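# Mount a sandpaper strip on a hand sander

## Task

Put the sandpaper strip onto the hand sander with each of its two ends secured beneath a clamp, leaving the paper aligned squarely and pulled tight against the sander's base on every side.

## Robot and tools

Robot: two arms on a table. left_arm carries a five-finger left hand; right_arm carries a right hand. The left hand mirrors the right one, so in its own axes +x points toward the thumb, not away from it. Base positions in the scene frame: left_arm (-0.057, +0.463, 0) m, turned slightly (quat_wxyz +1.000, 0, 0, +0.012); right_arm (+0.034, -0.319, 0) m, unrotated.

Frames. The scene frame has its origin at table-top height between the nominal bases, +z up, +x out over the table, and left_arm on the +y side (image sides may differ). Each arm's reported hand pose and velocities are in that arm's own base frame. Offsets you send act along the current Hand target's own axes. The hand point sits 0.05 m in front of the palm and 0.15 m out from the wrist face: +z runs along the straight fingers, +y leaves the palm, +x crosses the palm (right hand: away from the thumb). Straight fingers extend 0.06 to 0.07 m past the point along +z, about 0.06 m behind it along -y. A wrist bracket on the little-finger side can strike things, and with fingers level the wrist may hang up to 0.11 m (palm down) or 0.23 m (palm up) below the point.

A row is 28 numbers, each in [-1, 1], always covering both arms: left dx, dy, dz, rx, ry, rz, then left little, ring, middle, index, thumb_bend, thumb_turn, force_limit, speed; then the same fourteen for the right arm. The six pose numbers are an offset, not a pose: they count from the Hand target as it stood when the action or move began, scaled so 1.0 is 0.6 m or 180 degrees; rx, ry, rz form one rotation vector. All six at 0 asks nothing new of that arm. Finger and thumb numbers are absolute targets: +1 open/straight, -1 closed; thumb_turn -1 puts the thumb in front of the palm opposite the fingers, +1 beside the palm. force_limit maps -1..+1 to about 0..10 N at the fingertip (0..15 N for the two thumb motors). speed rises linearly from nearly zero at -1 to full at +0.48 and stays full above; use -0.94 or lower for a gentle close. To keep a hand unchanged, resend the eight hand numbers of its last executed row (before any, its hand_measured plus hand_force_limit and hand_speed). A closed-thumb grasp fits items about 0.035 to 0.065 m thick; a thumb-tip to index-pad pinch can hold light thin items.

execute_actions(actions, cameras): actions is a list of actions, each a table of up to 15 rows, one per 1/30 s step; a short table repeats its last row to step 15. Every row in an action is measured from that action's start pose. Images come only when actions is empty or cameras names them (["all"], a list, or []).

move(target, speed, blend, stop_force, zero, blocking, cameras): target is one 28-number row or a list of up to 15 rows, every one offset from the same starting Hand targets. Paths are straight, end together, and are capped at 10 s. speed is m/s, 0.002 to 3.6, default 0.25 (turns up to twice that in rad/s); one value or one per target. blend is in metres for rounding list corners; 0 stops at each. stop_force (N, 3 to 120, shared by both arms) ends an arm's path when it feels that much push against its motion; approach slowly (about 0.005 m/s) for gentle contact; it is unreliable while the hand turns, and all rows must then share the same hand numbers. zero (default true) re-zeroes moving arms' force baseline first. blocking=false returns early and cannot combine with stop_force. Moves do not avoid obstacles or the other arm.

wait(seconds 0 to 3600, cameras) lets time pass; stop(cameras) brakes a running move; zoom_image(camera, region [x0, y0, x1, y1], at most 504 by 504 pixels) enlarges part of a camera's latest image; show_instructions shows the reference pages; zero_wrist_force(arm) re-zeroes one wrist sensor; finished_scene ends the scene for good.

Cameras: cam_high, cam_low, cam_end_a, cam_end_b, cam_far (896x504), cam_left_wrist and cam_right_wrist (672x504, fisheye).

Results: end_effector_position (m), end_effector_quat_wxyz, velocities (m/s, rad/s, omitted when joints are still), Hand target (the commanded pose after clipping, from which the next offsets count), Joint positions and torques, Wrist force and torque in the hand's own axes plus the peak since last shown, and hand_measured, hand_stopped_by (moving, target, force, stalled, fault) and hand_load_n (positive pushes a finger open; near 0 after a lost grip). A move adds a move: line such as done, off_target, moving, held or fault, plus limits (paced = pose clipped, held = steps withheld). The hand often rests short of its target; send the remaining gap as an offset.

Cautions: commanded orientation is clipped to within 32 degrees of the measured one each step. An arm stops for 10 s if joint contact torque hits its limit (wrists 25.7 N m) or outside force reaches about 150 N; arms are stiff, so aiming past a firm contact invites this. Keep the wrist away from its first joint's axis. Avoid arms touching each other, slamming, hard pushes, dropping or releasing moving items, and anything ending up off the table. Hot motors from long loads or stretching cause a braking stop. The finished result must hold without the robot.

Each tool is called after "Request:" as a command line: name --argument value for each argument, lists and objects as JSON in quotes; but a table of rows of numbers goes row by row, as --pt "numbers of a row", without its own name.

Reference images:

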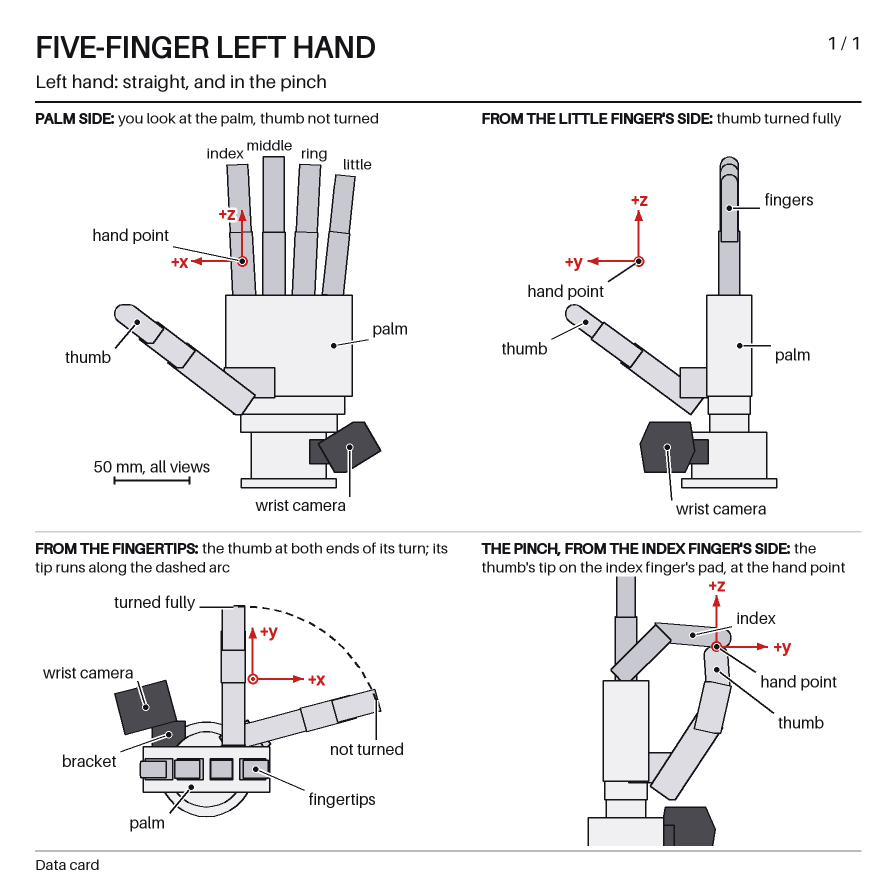

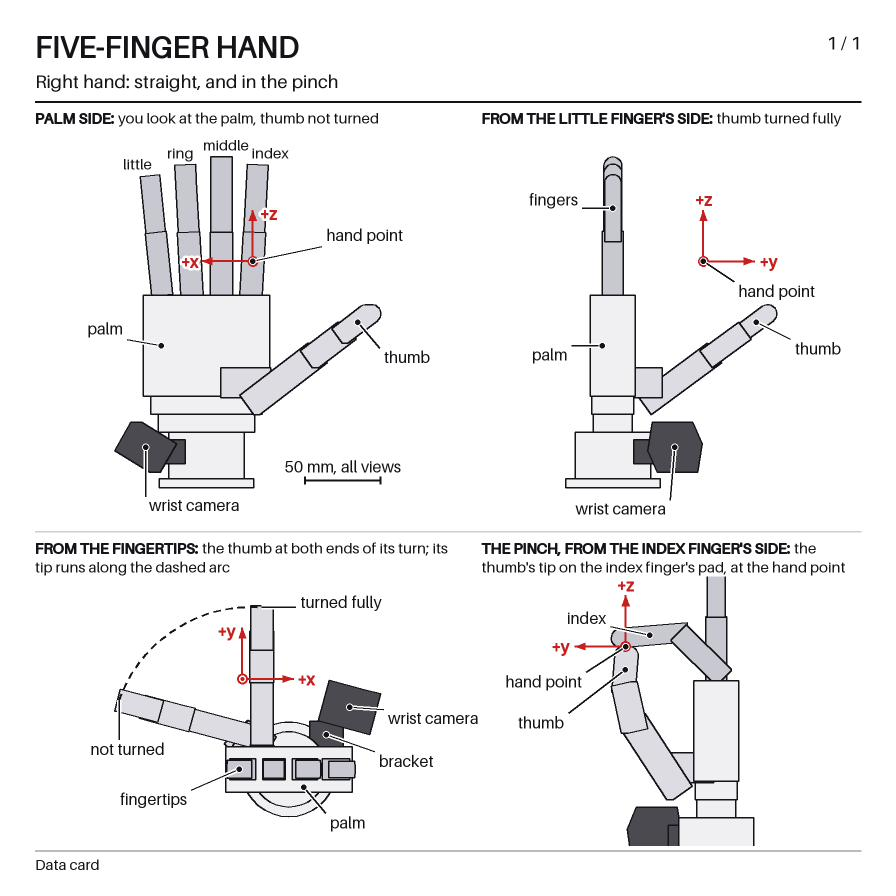

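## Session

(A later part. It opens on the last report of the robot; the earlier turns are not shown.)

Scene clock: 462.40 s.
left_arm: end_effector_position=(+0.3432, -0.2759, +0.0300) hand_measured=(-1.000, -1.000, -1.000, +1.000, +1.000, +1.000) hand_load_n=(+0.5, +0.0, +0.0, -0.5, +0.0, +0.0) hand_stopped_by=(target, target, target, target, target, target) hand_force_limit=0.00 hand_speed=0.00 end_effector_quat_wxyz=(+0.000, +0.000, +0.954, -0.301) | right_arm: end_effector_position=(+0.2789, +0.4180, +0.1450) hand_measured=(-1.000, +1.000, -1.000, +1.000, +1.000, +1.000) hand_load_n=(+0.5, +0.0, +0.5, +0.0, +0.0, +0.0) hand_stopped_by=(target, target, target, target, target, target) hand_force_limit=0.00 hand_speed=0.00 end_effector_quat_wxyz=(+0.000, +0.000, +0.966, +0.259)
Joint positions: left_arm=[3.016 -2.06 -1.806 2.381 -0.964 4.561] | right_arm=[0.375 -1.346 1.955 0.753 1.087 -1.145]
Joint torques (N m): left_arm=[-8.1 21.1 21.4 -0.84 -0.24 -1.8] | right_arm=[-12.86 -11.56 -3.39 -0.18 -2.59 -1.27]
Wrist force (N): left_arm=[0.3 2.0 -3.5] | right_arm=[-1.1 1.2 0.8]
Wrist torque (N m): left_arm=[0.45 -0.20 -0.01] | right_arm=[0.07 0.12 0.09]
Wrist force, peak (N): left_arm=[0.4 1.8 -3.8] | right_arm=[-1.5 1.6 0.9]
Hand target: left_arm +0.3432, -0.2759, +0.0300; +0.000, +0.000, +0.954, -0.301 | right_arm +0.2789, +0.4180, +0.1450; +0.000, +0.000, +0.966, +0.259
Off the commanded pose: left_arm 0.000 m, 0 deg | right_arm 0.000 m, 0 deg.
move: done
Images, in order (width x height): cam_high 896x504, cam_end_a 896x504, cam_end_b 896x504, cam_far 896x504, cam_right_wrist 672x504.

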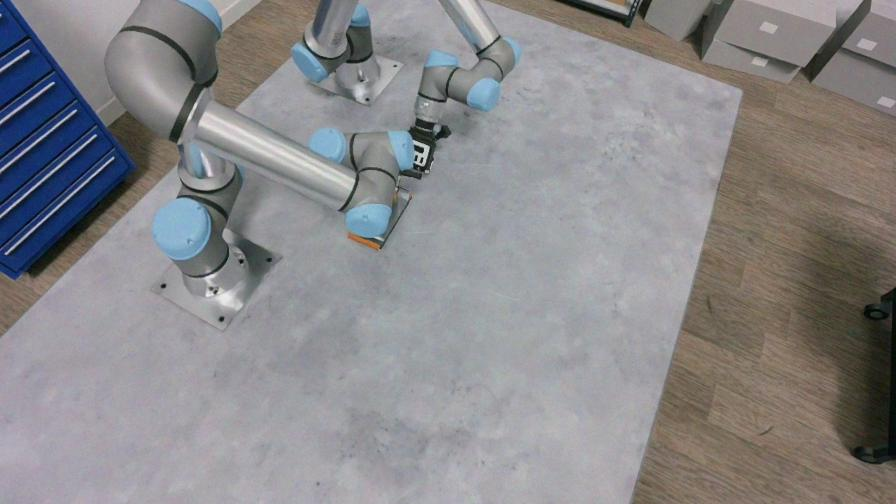

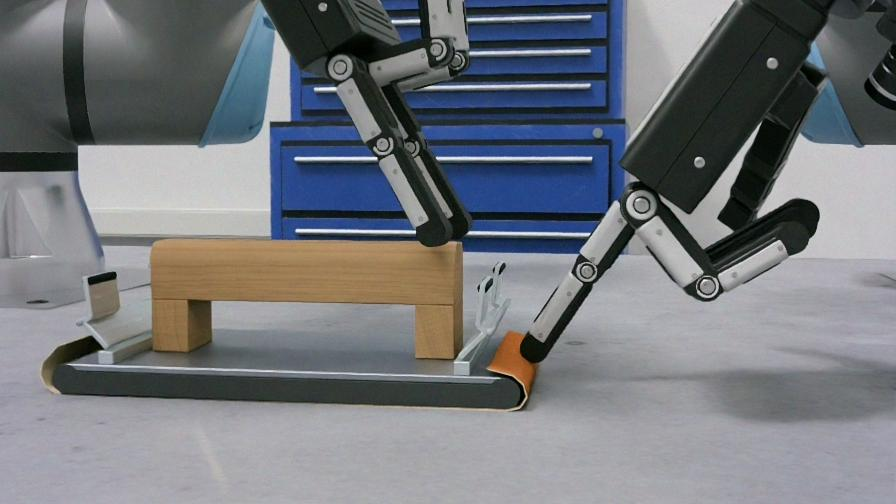

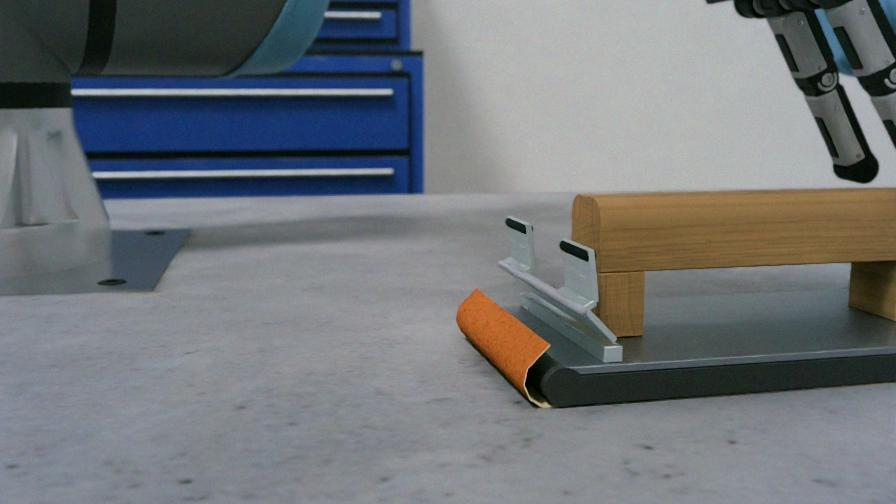

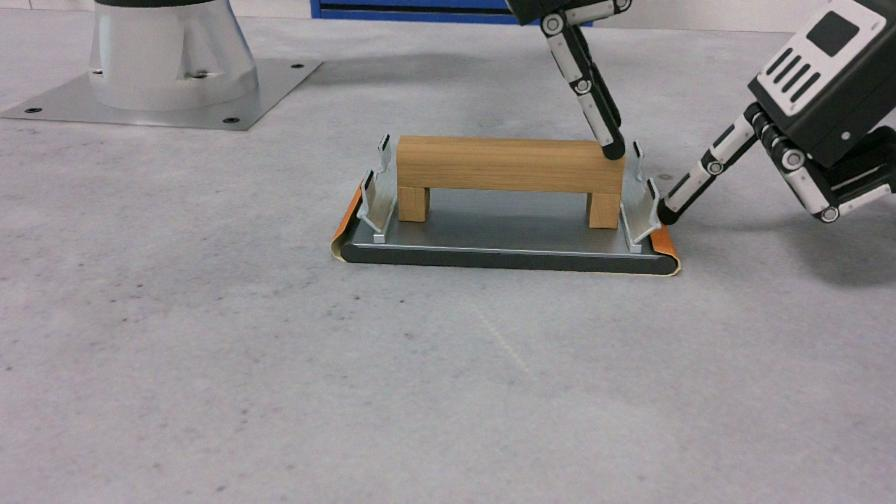

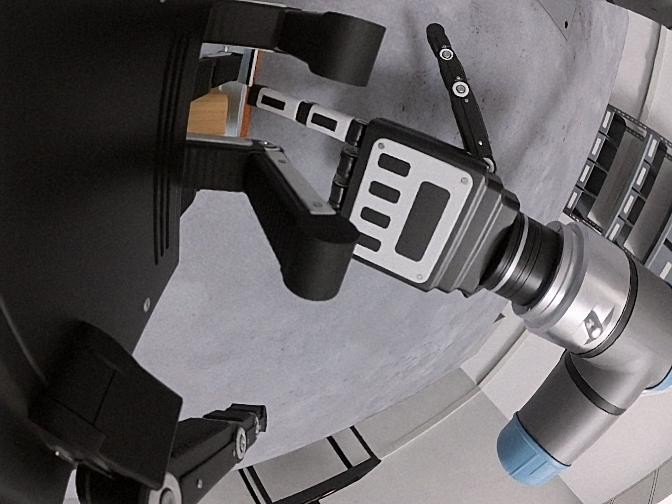

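Request:
move --target '[0,0,0,0,0,0,-1,-1,-1,1,1,1,0.0,0.0, -0.0033,-0.0072,0.0392,0,0.0111,-0.0192,-1,1,-1,1,1,1,0.0,0.0]' --speed 0.04 --stop_force 6 --cameras '["cam_end_a","cam_far","cam_right_wrist"]'

Request:
zoom_image --camera "cam_end_a" --region '[400, 210, 600, 410]'

Request:
zoom_image --camera "cam_far" --region '[560, 80, 740, 280]'

Request:
zoom_image --camera "cam_right_wrist" --region '[170, 0, 400, 220]'

Scene clock: 492.50 s.
left_arm: end_effector_position=(+0.3432, -0.2759, +0.0300) hand_measured=(-1.000, -1.000, -1.000, +1.000, +1.000, +1.000) hand_load_n=(+0.0, +0.5, +0.0, -0.5, +0.0, +0.0) hand_stopped_by=(target, target, target, target, target, target) hand_force_limit=0.00 hand_speed=0.00 end_effector_quat_wxyz=(+0.000, +0.000, +0.954, -0.301) | right_arm: end_effector_position=(+0.2796, +0.4200, +0.1389) hand_measured=(-1.000, +1.000, -1.000, +1.000, +1.000, +1.000) hand_load_n=(+0.5, +0.0, +0.0, -1.0, +0.0, +0.0) hand_stopped_by=(target, target, target, target, target, target) hand_force_limit=0.00 hand_speed=0.00 end_effector_quat_wxyz=(-0.002, -0.009, +0.966, +0.259)
Joint positions: left_arm=[3.016 -2.06 -1.806 2.381 -0.964 4.561] | right_arm=[0.375 -1.327 1.952 0.746 1.084 -1.164]
Joint torques (N m): left_arm=[-6.59 20.87 22.43 -0.71 -0.07 -1.78] | right_arm=[13.46 -36.25 -1.1 5.71 0.97 1.41]
Wrist force (N): left_arm=[1.4 1.8 -3.4] | right_arm=[-4.8 1.8 1.6]
Wrist torque (N m): left_arm=[0.42 -0.23 0.06] | right_arm=[0.01 -0.01 -0.27]
Wrist force, peak (N): left_arm=[1.4 1.5 -3.8] | right_arm=[-7.8 2.8 -6.1]
Hand target: left_arm +0.3432, -0.2759, +0.0300; +0.000, +0.000, +0.954, -0.301 | right_arm +0.2796, +0.4200, +0.1389; -0.002, -0.009, +0.966, +0.259 (not the last commanded pose)
Off the commanded pose: left_arm 0.000 m, 0 deg | right_arm 0.018 m, 3 deg.
move: contact (right_arm)

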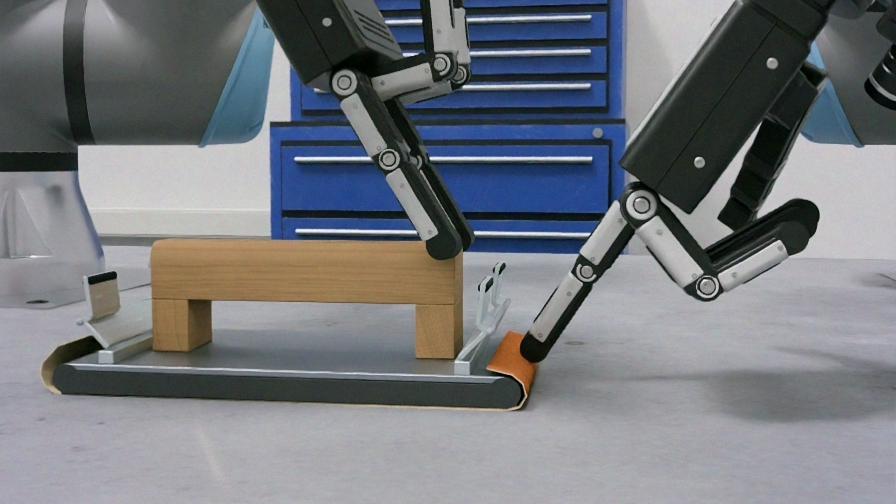

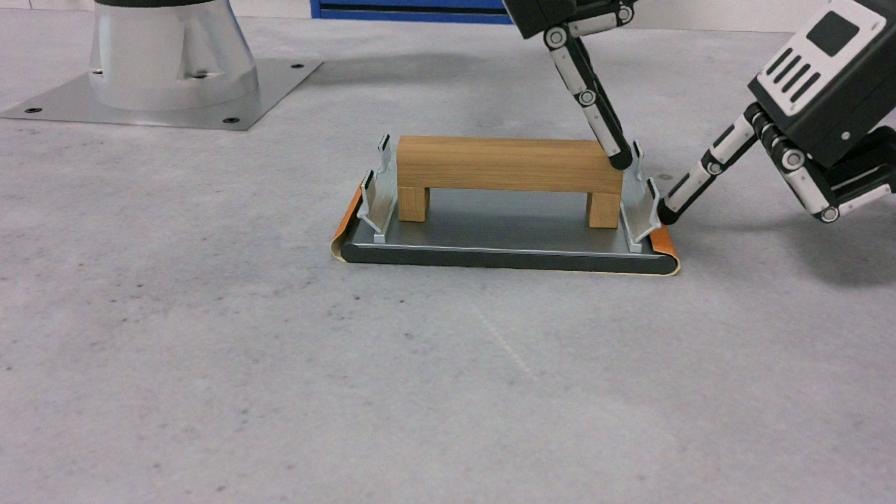

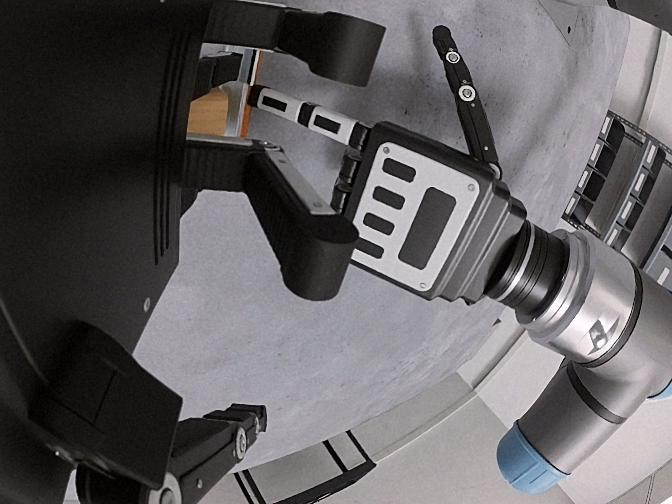

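Scaled by 2.520 from the camera's image (finer frame: 1280x720).

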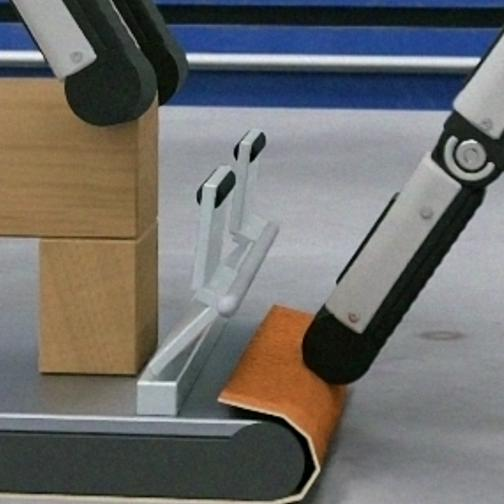

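Scaled by 2.520 from the camera's image (finer frame: 1280x720).

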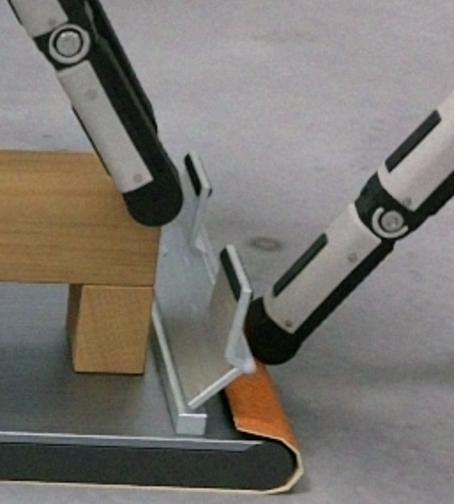

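Scaled by 2.191 from the camera's image (finer frame: 960x720).

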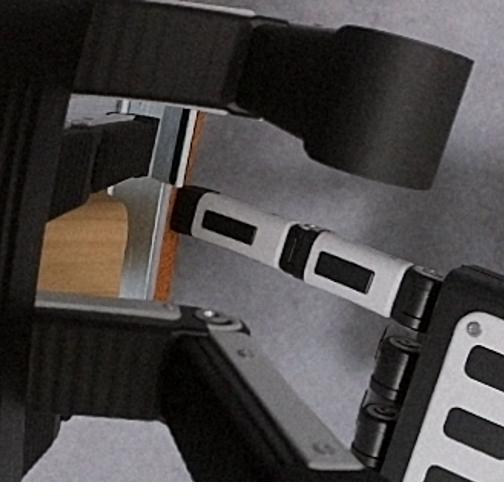

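Request:
move --pt "0 0 0 0 0 0 -1 -1 -1 1 1 1 0.0 0.0 -0.005 0.015 -0.026 0 0 0 -1 1 -1 1 1 1 0.0 0.0" --pt "0 0 0 0 0 0 -1 -1 -1 1 1 1 0.0 0.0 -0.0175 0.015 -0.026 0 0.0083 -0.0144 1 -1 -1 1 1 1 0.0 0.0" --speed 0.05 --cameras '["cam_end_a","cam_far","cam_right_wrist"]'

Request:
zoom_image --camera "cam_end_a" --region '[400, 190, 600, 390]'

Request:
zoom_image --camera "cam_far" --region '[560, 80, 740, 280]'

Request:
zoom_image --camera "cam_right_wrist" --region '[170, 0, 400, 220]'

Scene clock: 524.20 s.
left_arm: end_effector_position=(+0.3432, -0.2759, +0.0300) hand_measured=(-1.000, -1.000, -1.000, +1.000, +1.000, +1.000) hand_load_n=(+0.0, +0.0, +0.0, -0.5, +0.0, +0.0) hand_stopped_by=(target, target, target, target, target, target) hand_force_limit=0.00 hand_speed=0.00 end_effector_quat_wxyz=(+0.000, +0.000, +0.954, -0.301) | right_arm: end_effector_position=(+0.2900, +0.4202, +0.1569) hand_measured=(+1.000, -1.000, -1.000, +1.000, +1.000, +1.000) hand_load_n=(+0.0, +0.0, +0.0, +0.0, +0.0, +0.0) hand_stopped_by=(target, target, target, target, target, target) hand_force_limit=0.00 hand_speed=0.00 end_effector_quat_wxyz=(-0.009, -0.034, +0.965, +0.258)
Joint positions: left_arm=[3.016 -2.06 -1.806 2.381 -0.964 4.561] | right_arm=[0.351 -1.314 1.892 0.834 1.07 -1.25]
Joint torques (N m): left_arm=[-7.7 22.16 20.84 -0.63 -0.13 -1.57] | right_arm=[-12.47 -12.96 -27.12 4.65 -2.69 -1.31]
Wrist force (N): left_arm=[1.1 1.2 -3.6] | right_arm=[-0.4 1.2 0.6]
Wrist torque (N m): left_arm=[0.39 -0.20 0.05] | right_arm=[0.08 -0.02 0.10]
Wrist force, peak (N): left_arm=[1.5 1.6 -3.7] | right_arm=[-5.1 2.3 1.2]
Hand target: left_arm +0.3432, -0.2759, +0.0300; +0.000, +0.000, +0.954, -0.301 | right_arm +0.2900, +0.4202, +0.1569; -0.009, -0.034, +0.965, +0.258
Off the commanded pose: left_arm 0.000 m, 0 deg | right_arm 0.000 m, 0 deg.
move: done

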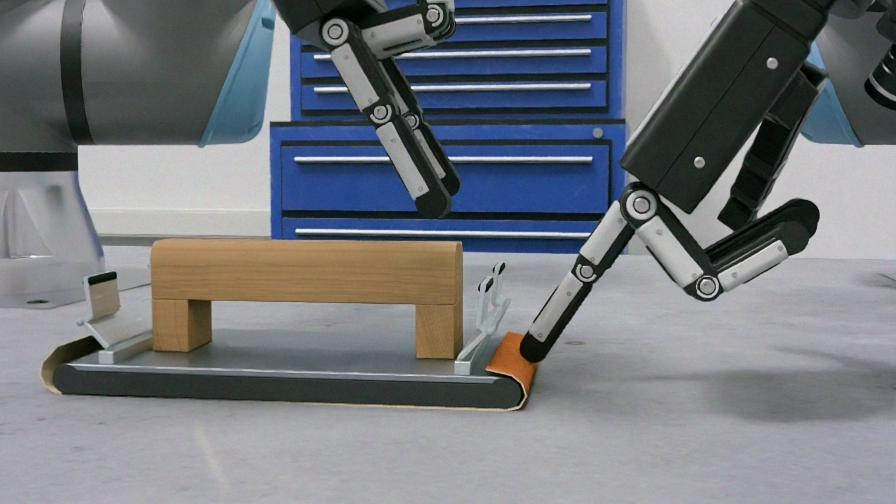

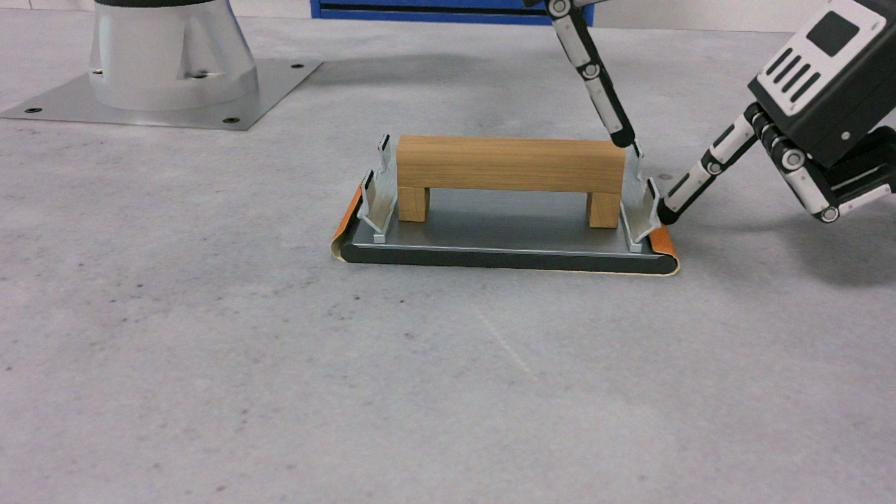

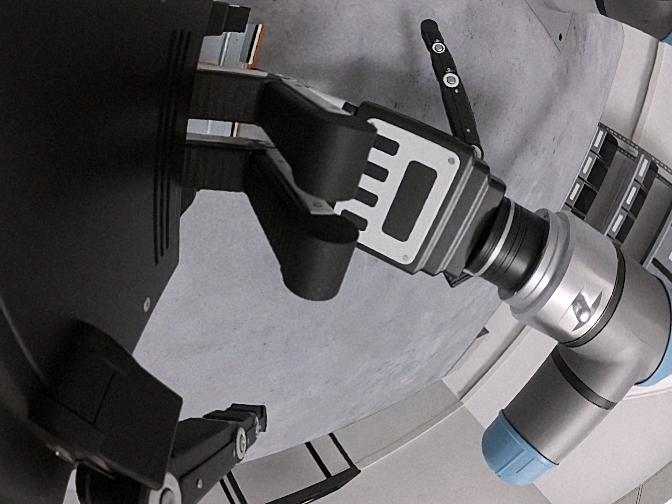

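Scaled by 2.520 from the camera's image (finer frame: 1280x720).

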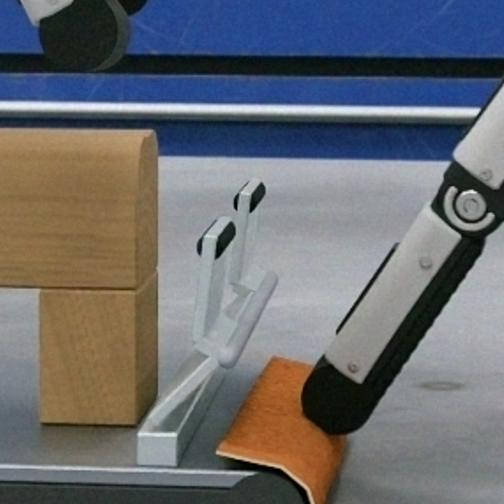

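Scaled by 2.520 from the camera's image (finer frame: 1280x720).

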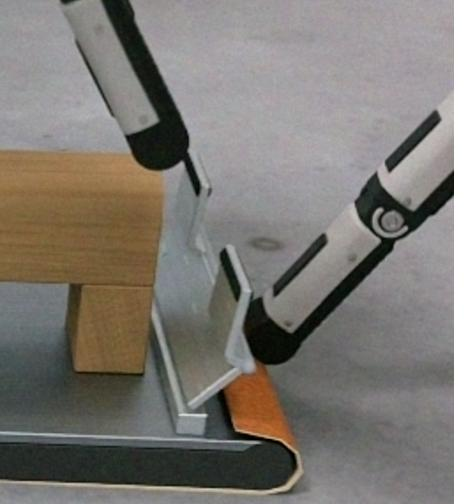

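Scaled by 2.191 from the camera's image (finer frame: 960x720).

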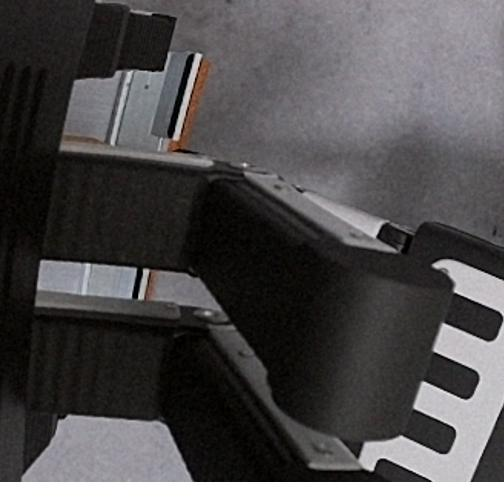

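Request:
move --target '[0,0,0,0,0,0,-1,-1,-1,1,1,1,0.0,0.0, -0.0011,-0.0166,0.0607,0,0,0,1,-1,-1,1,1,1,0.0,0.0]' --speed 0.04 --stop_force 5 --cameras '["cam_end_a","cam_far","cam_right_wrist"]'

Request:
zoom_image --camera "cam_end_a" --region '[400, 210, 600, 410]'

Request:
zoom_image --camera "cam_far" --region '[560, 80, 740, 280]'

Request:
zoom_image --camera "cam_right_wrist" --region '[170, 0, 400, 220]'

Scene clock: 539.03 s.
left_arm: end_effector_position=(+0.3432, -0.2759, +0.0300) hand_measured=(-1.000, -1.000, -1.000, +1.000, +1.000, +1.000) hand_load_n=(+0.0, +0.5, +0.0, +0.0, +0.0, +0.0) hand_stopped_by=(target, target, target, target, target, target) hand_force_limit=0.00 hand_speed=0.00 end_effector_quat_wxyz=(+0.000, +0.000, +0.954, -0.301) | right_arm: end_effector_position=(+0.2901, +0.4298, +0.1204) hand_measured=(+1.000, -1.000, -1.000, +1.000, +1.000, +1.000) hand_load_n=(+0.0, +0.0, +0.0, +0.0, +0.0, +0.0) hand_stopped_by=(target, target, target, target, target, target) hand_force_limit=0.00 hand_speed=0.00 end_effector_quat_wxyz=(-0.009, -0.034, +0.965, +0.258)
Joint positions: left_arm=[3.016 -2.06 -1.806 2.381 -0.964 4.561] | right_arm=[0.377 -1.25 1.913 0.734 1.075 -1.22]
Joint torques (N m): left_arm=[-6.29 21.52 21.38 -0.77 -0.2 -1.53] | right_arm=[12.4 -15.24 -3.07 -0.14 1.27 1.45]
Wrist force (N): left_arm=[1.1 1.4 -3.6] | right_arm=[-1.0 1.2 0.6]
Wrist torque (N m): left_arm=[0.41 -0.21 0.05] | right_arm=[0.08 0.07 -0.08]
Wrist force, peak (N): left_arm=[1.0 1.2 -3.7] | right_arm=[-0.7 1.7 0.5]
Hand target: left_arm +0.3432, -0.2759, +0.0300; +0.000, +0.000, +0.954, -0.301 | right_arm +0.2901, +0.4298, +0.1204; -0.009, -0.034, +0.965, +0.258
Off the commanded pose: left_arm 0.000 m, 0 deg | right_arm 0.000 m, 0 deg.
move: done

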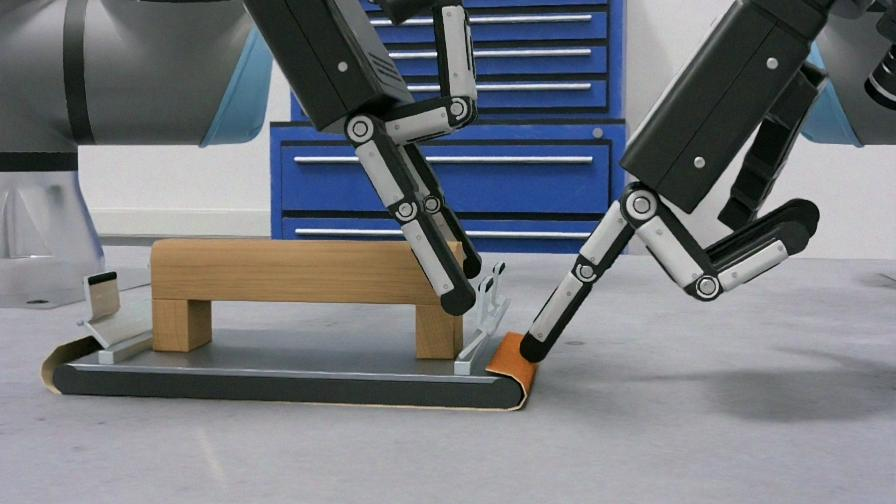

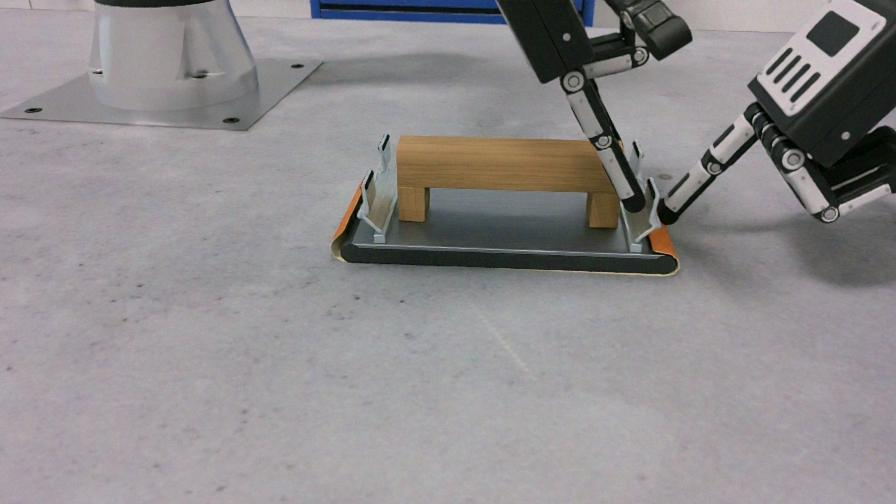

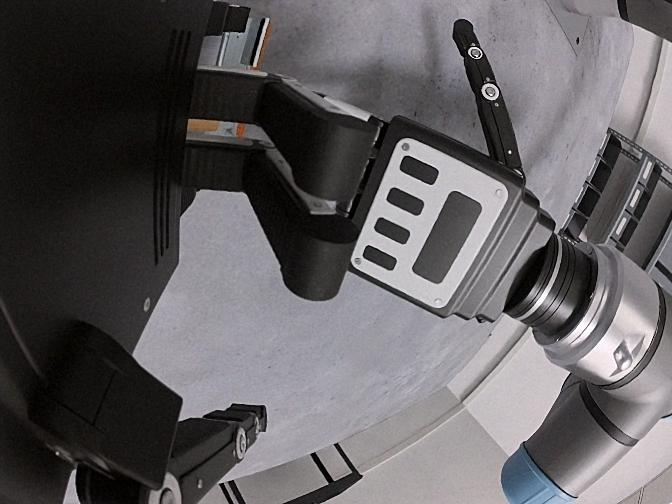

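Scaled by 2.520 from the camera's image (finer frame: 1280x720).

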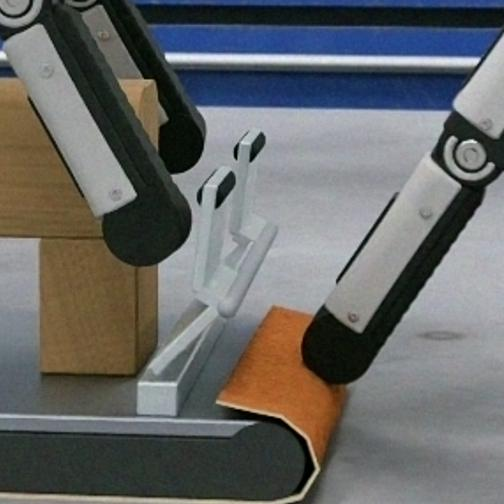

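Scaled by 2.520 from the camera's image (finer frame: 1280x720).

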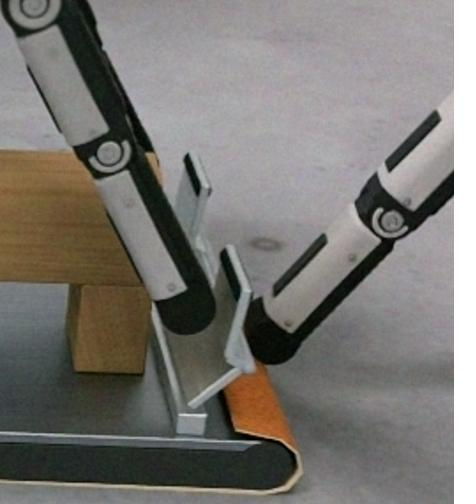

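Scaled by 2.191 from the camera's image (finer frame: 960x720).

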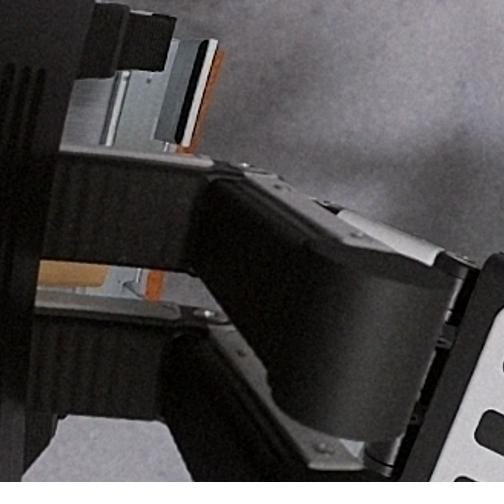

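Request:
move --pt "0 0 0 0 0 0 -1 -1 -1 1 1 1 0.0 0.0 0 0.0012 0.0045 0 -0.0083 0.0144 1 -1 -1 1 1 1 0.0 0.0" --pt "0 0 0 0 0 0 -1 -1 -1 1 1 1 0.0 0.0 -0.001 0.010 0.0134 0 -0.0083 0.0144 1 -1 -1 1 1 1 0.0 0.0" --speed 0.03 --stop_force 8 --cameras '["cam_end_a","cam_far"]'

Request:
zoom_image --camera "cam_end_a" --region '[400, 210, 600, 410]'

Request:
zoom_image --camera "cam_far" --region '[560, 80, 740, 280]'

Scene clock: 568.73 s.
left_arm: end_effector_position=(+0.3432, -0.2759, +0.0300) hand_measured=(-1.000, -1.000, -1.000, +1.000, +1.000, +1.000) hand_load_n=(+0.0, +0.0, +0.5, +0.0, +0.0, +0.0) hand_stopped_by=(target, target, target, target, target, target) hand_force_limit=0.00 hand_speed=0.00 end_effector_quat_wxyz=(+0.000, +0.000, +0.954, -0.301) | right_arm: end_effector_position=(+0.2900, +0.4390, +0.1164) hand_measured=(+1.000, -1.000, -1.000, +1.000, +1.000, +1.000) hand_load_n=(+0.0, +0.0, +0.0, +0.0, +0.0, +0.0) hand_stopped_by=(target, target, target, target, target, target) hand_force_limit=0.00 hand_speed=0.00 end_effector_quat_wxyz=(-0.002, -0.009, +0.966, +0.259)
Joint positions: left_arm=[3.016 -2.06 -1.806 2.381 -0.964 4.561] | right_arm=[0.415 -1.252 1.914 0.688 1.092 -1.12]
Joint torques (N m): left_arm=[-5.07 21.81 18.88 -0.7 -0.3 -1.61] | right_arm=[12.74 -15.01 -26.1 -0.09 1.35 1.48]
Wrist force (N): left_arm=[0.8 0.9 -5.5] | right_arm=[-0.4 1.6 0.6]
Wrist torque (N m): left_arm=[0.49 -0.22 0.04] | right_arm=[0.16 0.01 0.01]
Wrist force, peak (N): left_arm=[1.5 1.3 -6.9] | right_arm=[-0.9 -3.8 -4.8]
Hand target: left_arm +0.3432, -0.2759, +0.0300; +0.000, +0.000, +0.954, -0.301 | right_arm +0.2900, +0.4390, +0.1164; -0.002, -0.009, +0.966, +0.259
Off the commanded pose: left_arm 0.000 m, 0 deg | right_arm 0.000 m, 0 deg.
move: done

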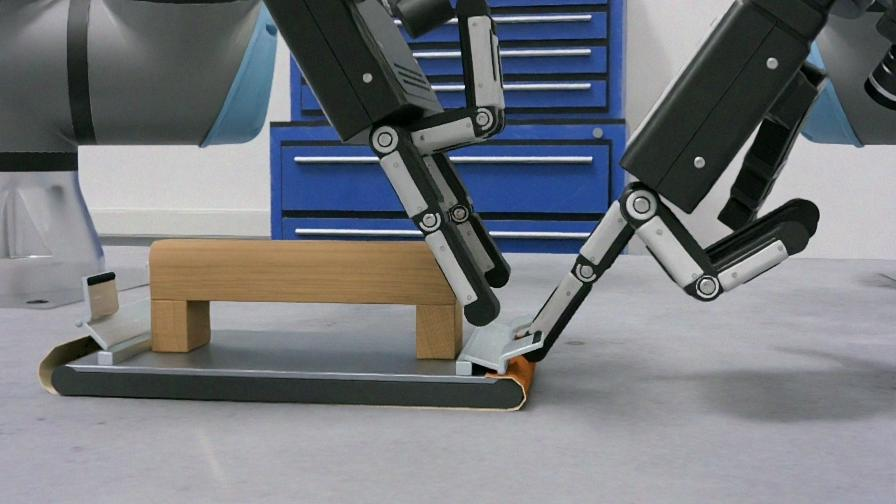

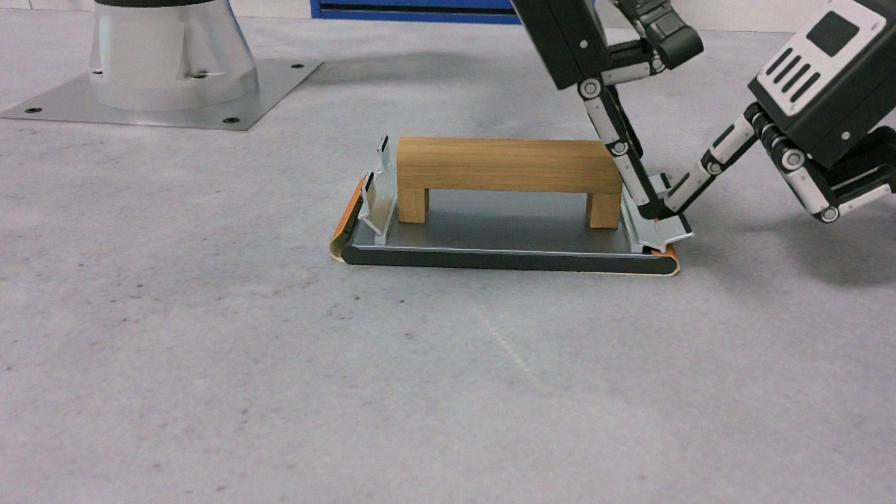

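Scaled by 2.520 from the camera's image (finer frame: 1280x720).

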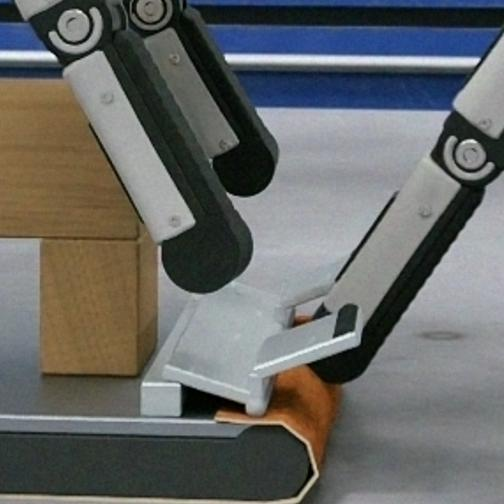

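Scaled by 2.520 from the camera's image (finer frame: 1280x720).

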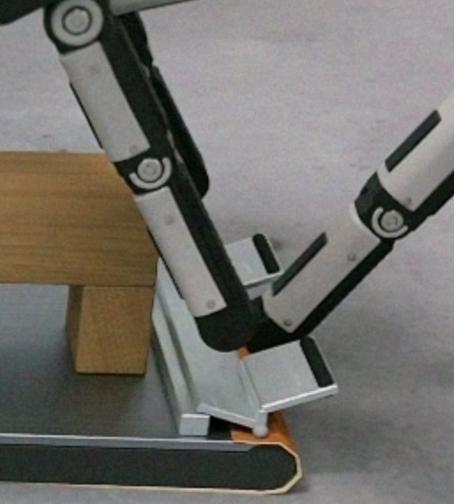

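Request:
move --target '[0,0,-0.1,0,0,0,-1,-1,-1,1,1,1,0.0,0.0, 0,0,0,0,0,0,1,-1,-1,1,1,1,0.0,0.0]' --speed 0.08 --cameras '["cam_end_a","cam_far"]'

Request:
zoom_image --camera "cam_end_a" --region '[400, 260, 600, 430]'

Request:
zoom_image --camera "cam_far" --region '[560, 120, 740, 300]'

Scene clock: 579.47 s.
left_arm: end_effector_position=(+0.3432, -0.2416, +0.0790) hand_measured=(-1.000, -1.000, -1.000, +1.000, +1.000, +1.000) hand_load_n=(+0.0, +0.0, +0.0, +0.0, +0.0, +0.0) hand_stopped_by=(target, target, target, target, target, target) hand_force_limit=0.00 hand_speed=0.00 end_effector_quat_wxyz=(-0.001, +0.000, +0.954, -0.301) | right_arm: end_effector_position=(+0.2900, +0.4390, +0.1164) hand_measured=(+1.000, -1.000, -1.000, +1.000, +1.000, +1.000) hand_load_n=(+0.0, +0.0, +0.0, +0.0, +0.0, +0.0) hand_stopped_by=(target, target, target, target, target, target) hand_force_limit=0.00 hand_speed=0.00 end_effector_quat_wxyz=(-0.002, -0.009, +0.966, +0.259)
Joint positions: left_arm=[3.105 -1.968 -1.813 2.234 -0.959 4.669] | right_arm=[0.415 -1.252 1.914 0.688 1.092 -1.12]
Joint torques (N m): left_arm=[10.65 35.17 16.86 -4.28 1.91 1.29] | right_arm=[12.12 -15.14 -26.59 -0.2 1.27 1.47]
Wrist force (N): left_arm=[0.3 1.1 -0.9] | right_arm=[-0.6 1.9 0.5]
Wrist torque (N m): left_arm=[0.25 -0.12 -0.10] | right_arm=[0.20 0.04 0.01]
Wrist force, peak (N): left_arm=[0.6 0.9 -5.9] | right_arm=[-1.1 2.1 0.7]
Hand target: left_arm +0.3433, -0.2415, +0.0791; +0.000, +0.000, +0.954, -0.301 | right_arm +0.2900, +0.4390, +0.1164; -0.002, -0.009, +0.966, +0.259
Off the commanded pose: left_arm 0.000 m, 0 deg | right_arm 0.000 m, 0 deg.
move: done

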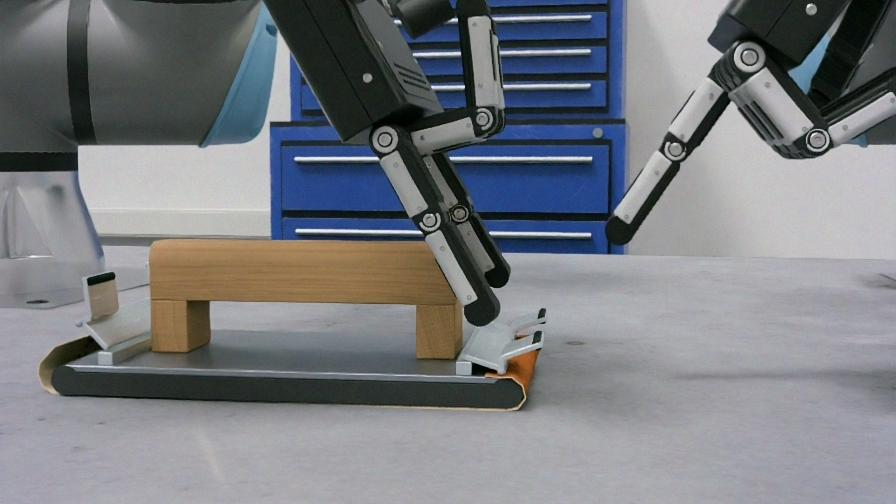

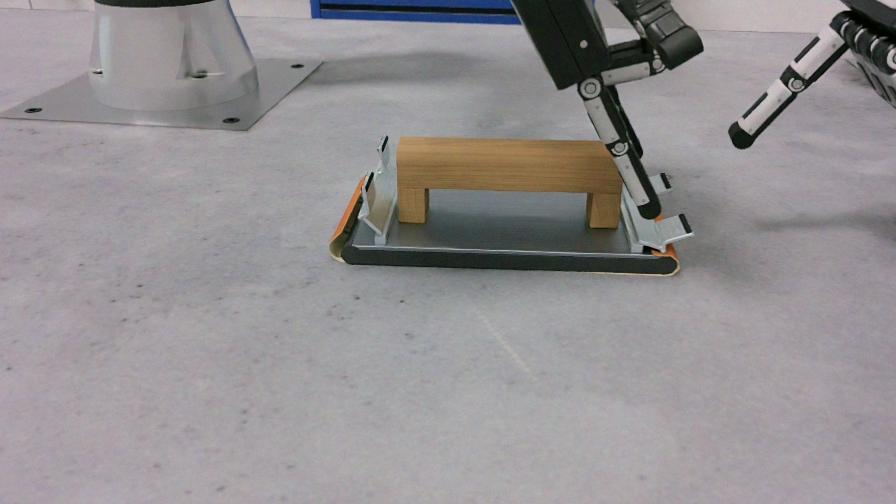

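Scaled by 2.520 from the camera's image (finer frame: 1280x720).

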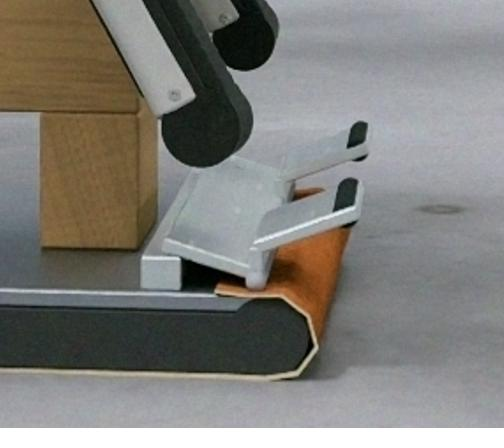

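Scaled by 2.800 from the camera's image (finer frame: 1280x720).

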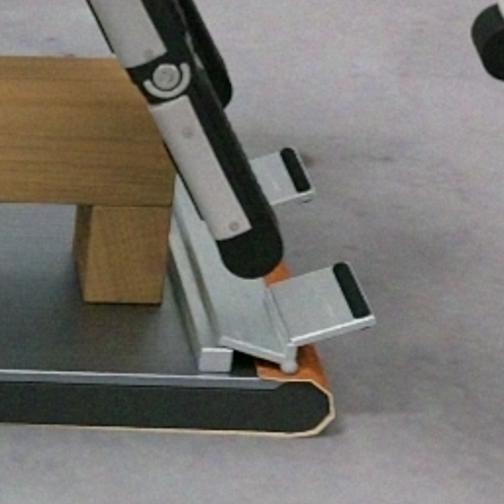

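Request:
move --pt "0 0 0 0 0 0 -1 -1 -1 1 1 1 0.0 0.0 0 0.1 -0.173 0 0 0 1 -1 -1 1 1 1 0.0 0.0" --pt "0 0 0 0 0 0 -1 -1 -1 1 1 1 0.0 0.0 0.0167 -0.1533 -0.3677 0.1306 -0.1306 0.4875 -1 -1 -1 1 1 1 0.0 0.0" --speed '[0.12,0.3]' --blend '[0.02,0]' --cameras '["cam_end_a","cam_high"]'

Scene clock: 634.30 s.
left_arm: end_effector_position=(+0.3433, -0.2415, +0.0791) hand_measured=(-1.000, -1.000, -1.000, +1.000, +1.000, +1.000) hand_load_n=(+0.0, +0.0, +0.0, +0.0, +0.0, -0.5) hand_stopped_by=(target, target, target, target, target, target) hand_force_limit=0.00 hand_speed=0.00 end_effector_quat_wxyz=(+0.000, +0.000, +0.954, -0.301) | right_arm: end_effector_position=(+0.2833, +0.2490, +0.2616) hand_measured=(-1.000, -1.000, -1.000, +1.000, +1.000, +1.000) hand_load_n=(+0.0, +0.0, +0.0, +0.0, +0.0, +0.0) hand_stopped_by=(target, target, target, target, target, target) hand_force_limit=0.00 hand_speed=0.00 end_effector_quat_wxyz=(+0.000, +0.701, +0.713, +0.000)
Joint positions: left_arm=[3.105 -1.967 -1.813 2.233 -0.959 4.669] | right_arm=[0.514 -1.464 1.652 1.382 1.571 0.496]
Joint torques (N m): left_arm=[8.95 33.18 22.97 -4.18 1.71 1.35] | right_arm=[-12.87 -9.51 -30.41 4.92 1.98 1.46]
Wrist force (N): left_arm=[0.2 1.2 -0.8] | right_arm=[-1.3 0.2 -0.1]
Wrist torque (N m): left_arm=[0.25 -0.09 -0.11] | right_arm=[0.03 0.17 -0.11]
Wrist force, peak (N): left_arm=[0.3 1.4 -1.2] | right_arm=[-1.4 2.7 -0.1]
Hand target: left_arm +0.3433, -0.2415, +0.0791; +0.000, +0.000, +0.954, -0.301 | right_arm +0.2833, +0.2490, +0.2616; +0.000, +0.701, +0.713, +0.000
Off the commanded pose: left_arm 0.000 m, 0 deg | right_arm 0.000 m, 0 deg.
move: done
Images, in order (width x height): cam_high 896x504, cam_end_a 896x504.

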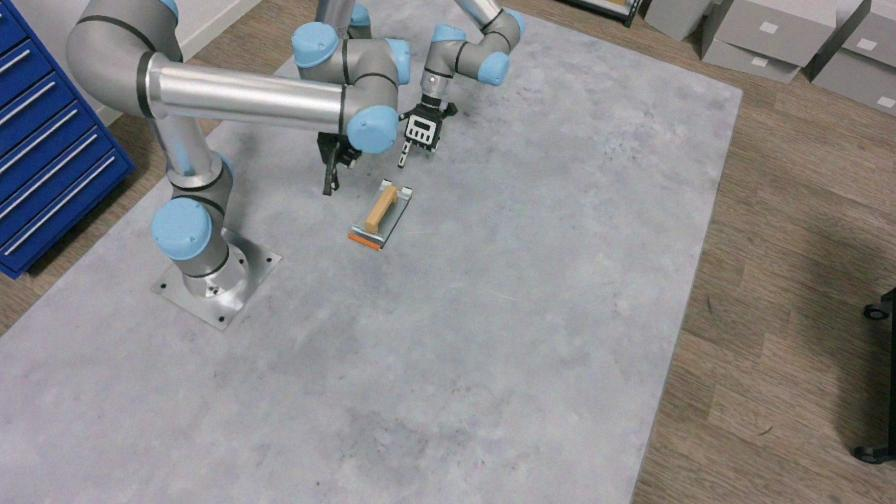

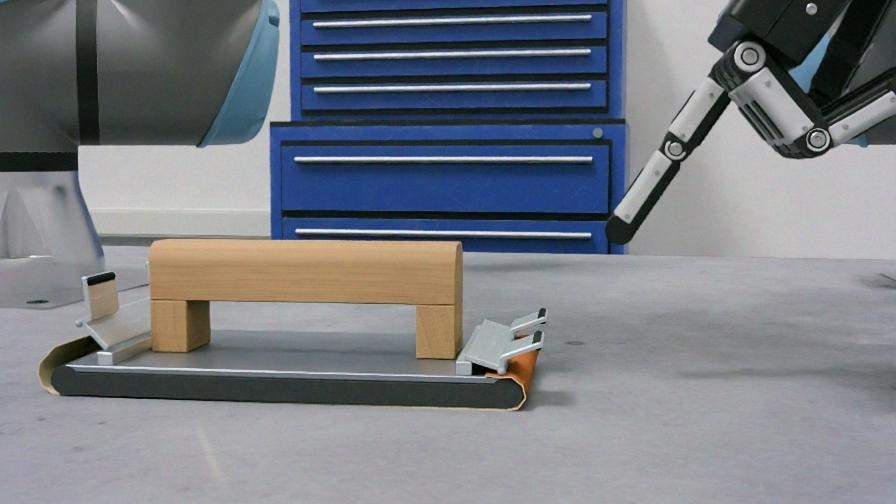

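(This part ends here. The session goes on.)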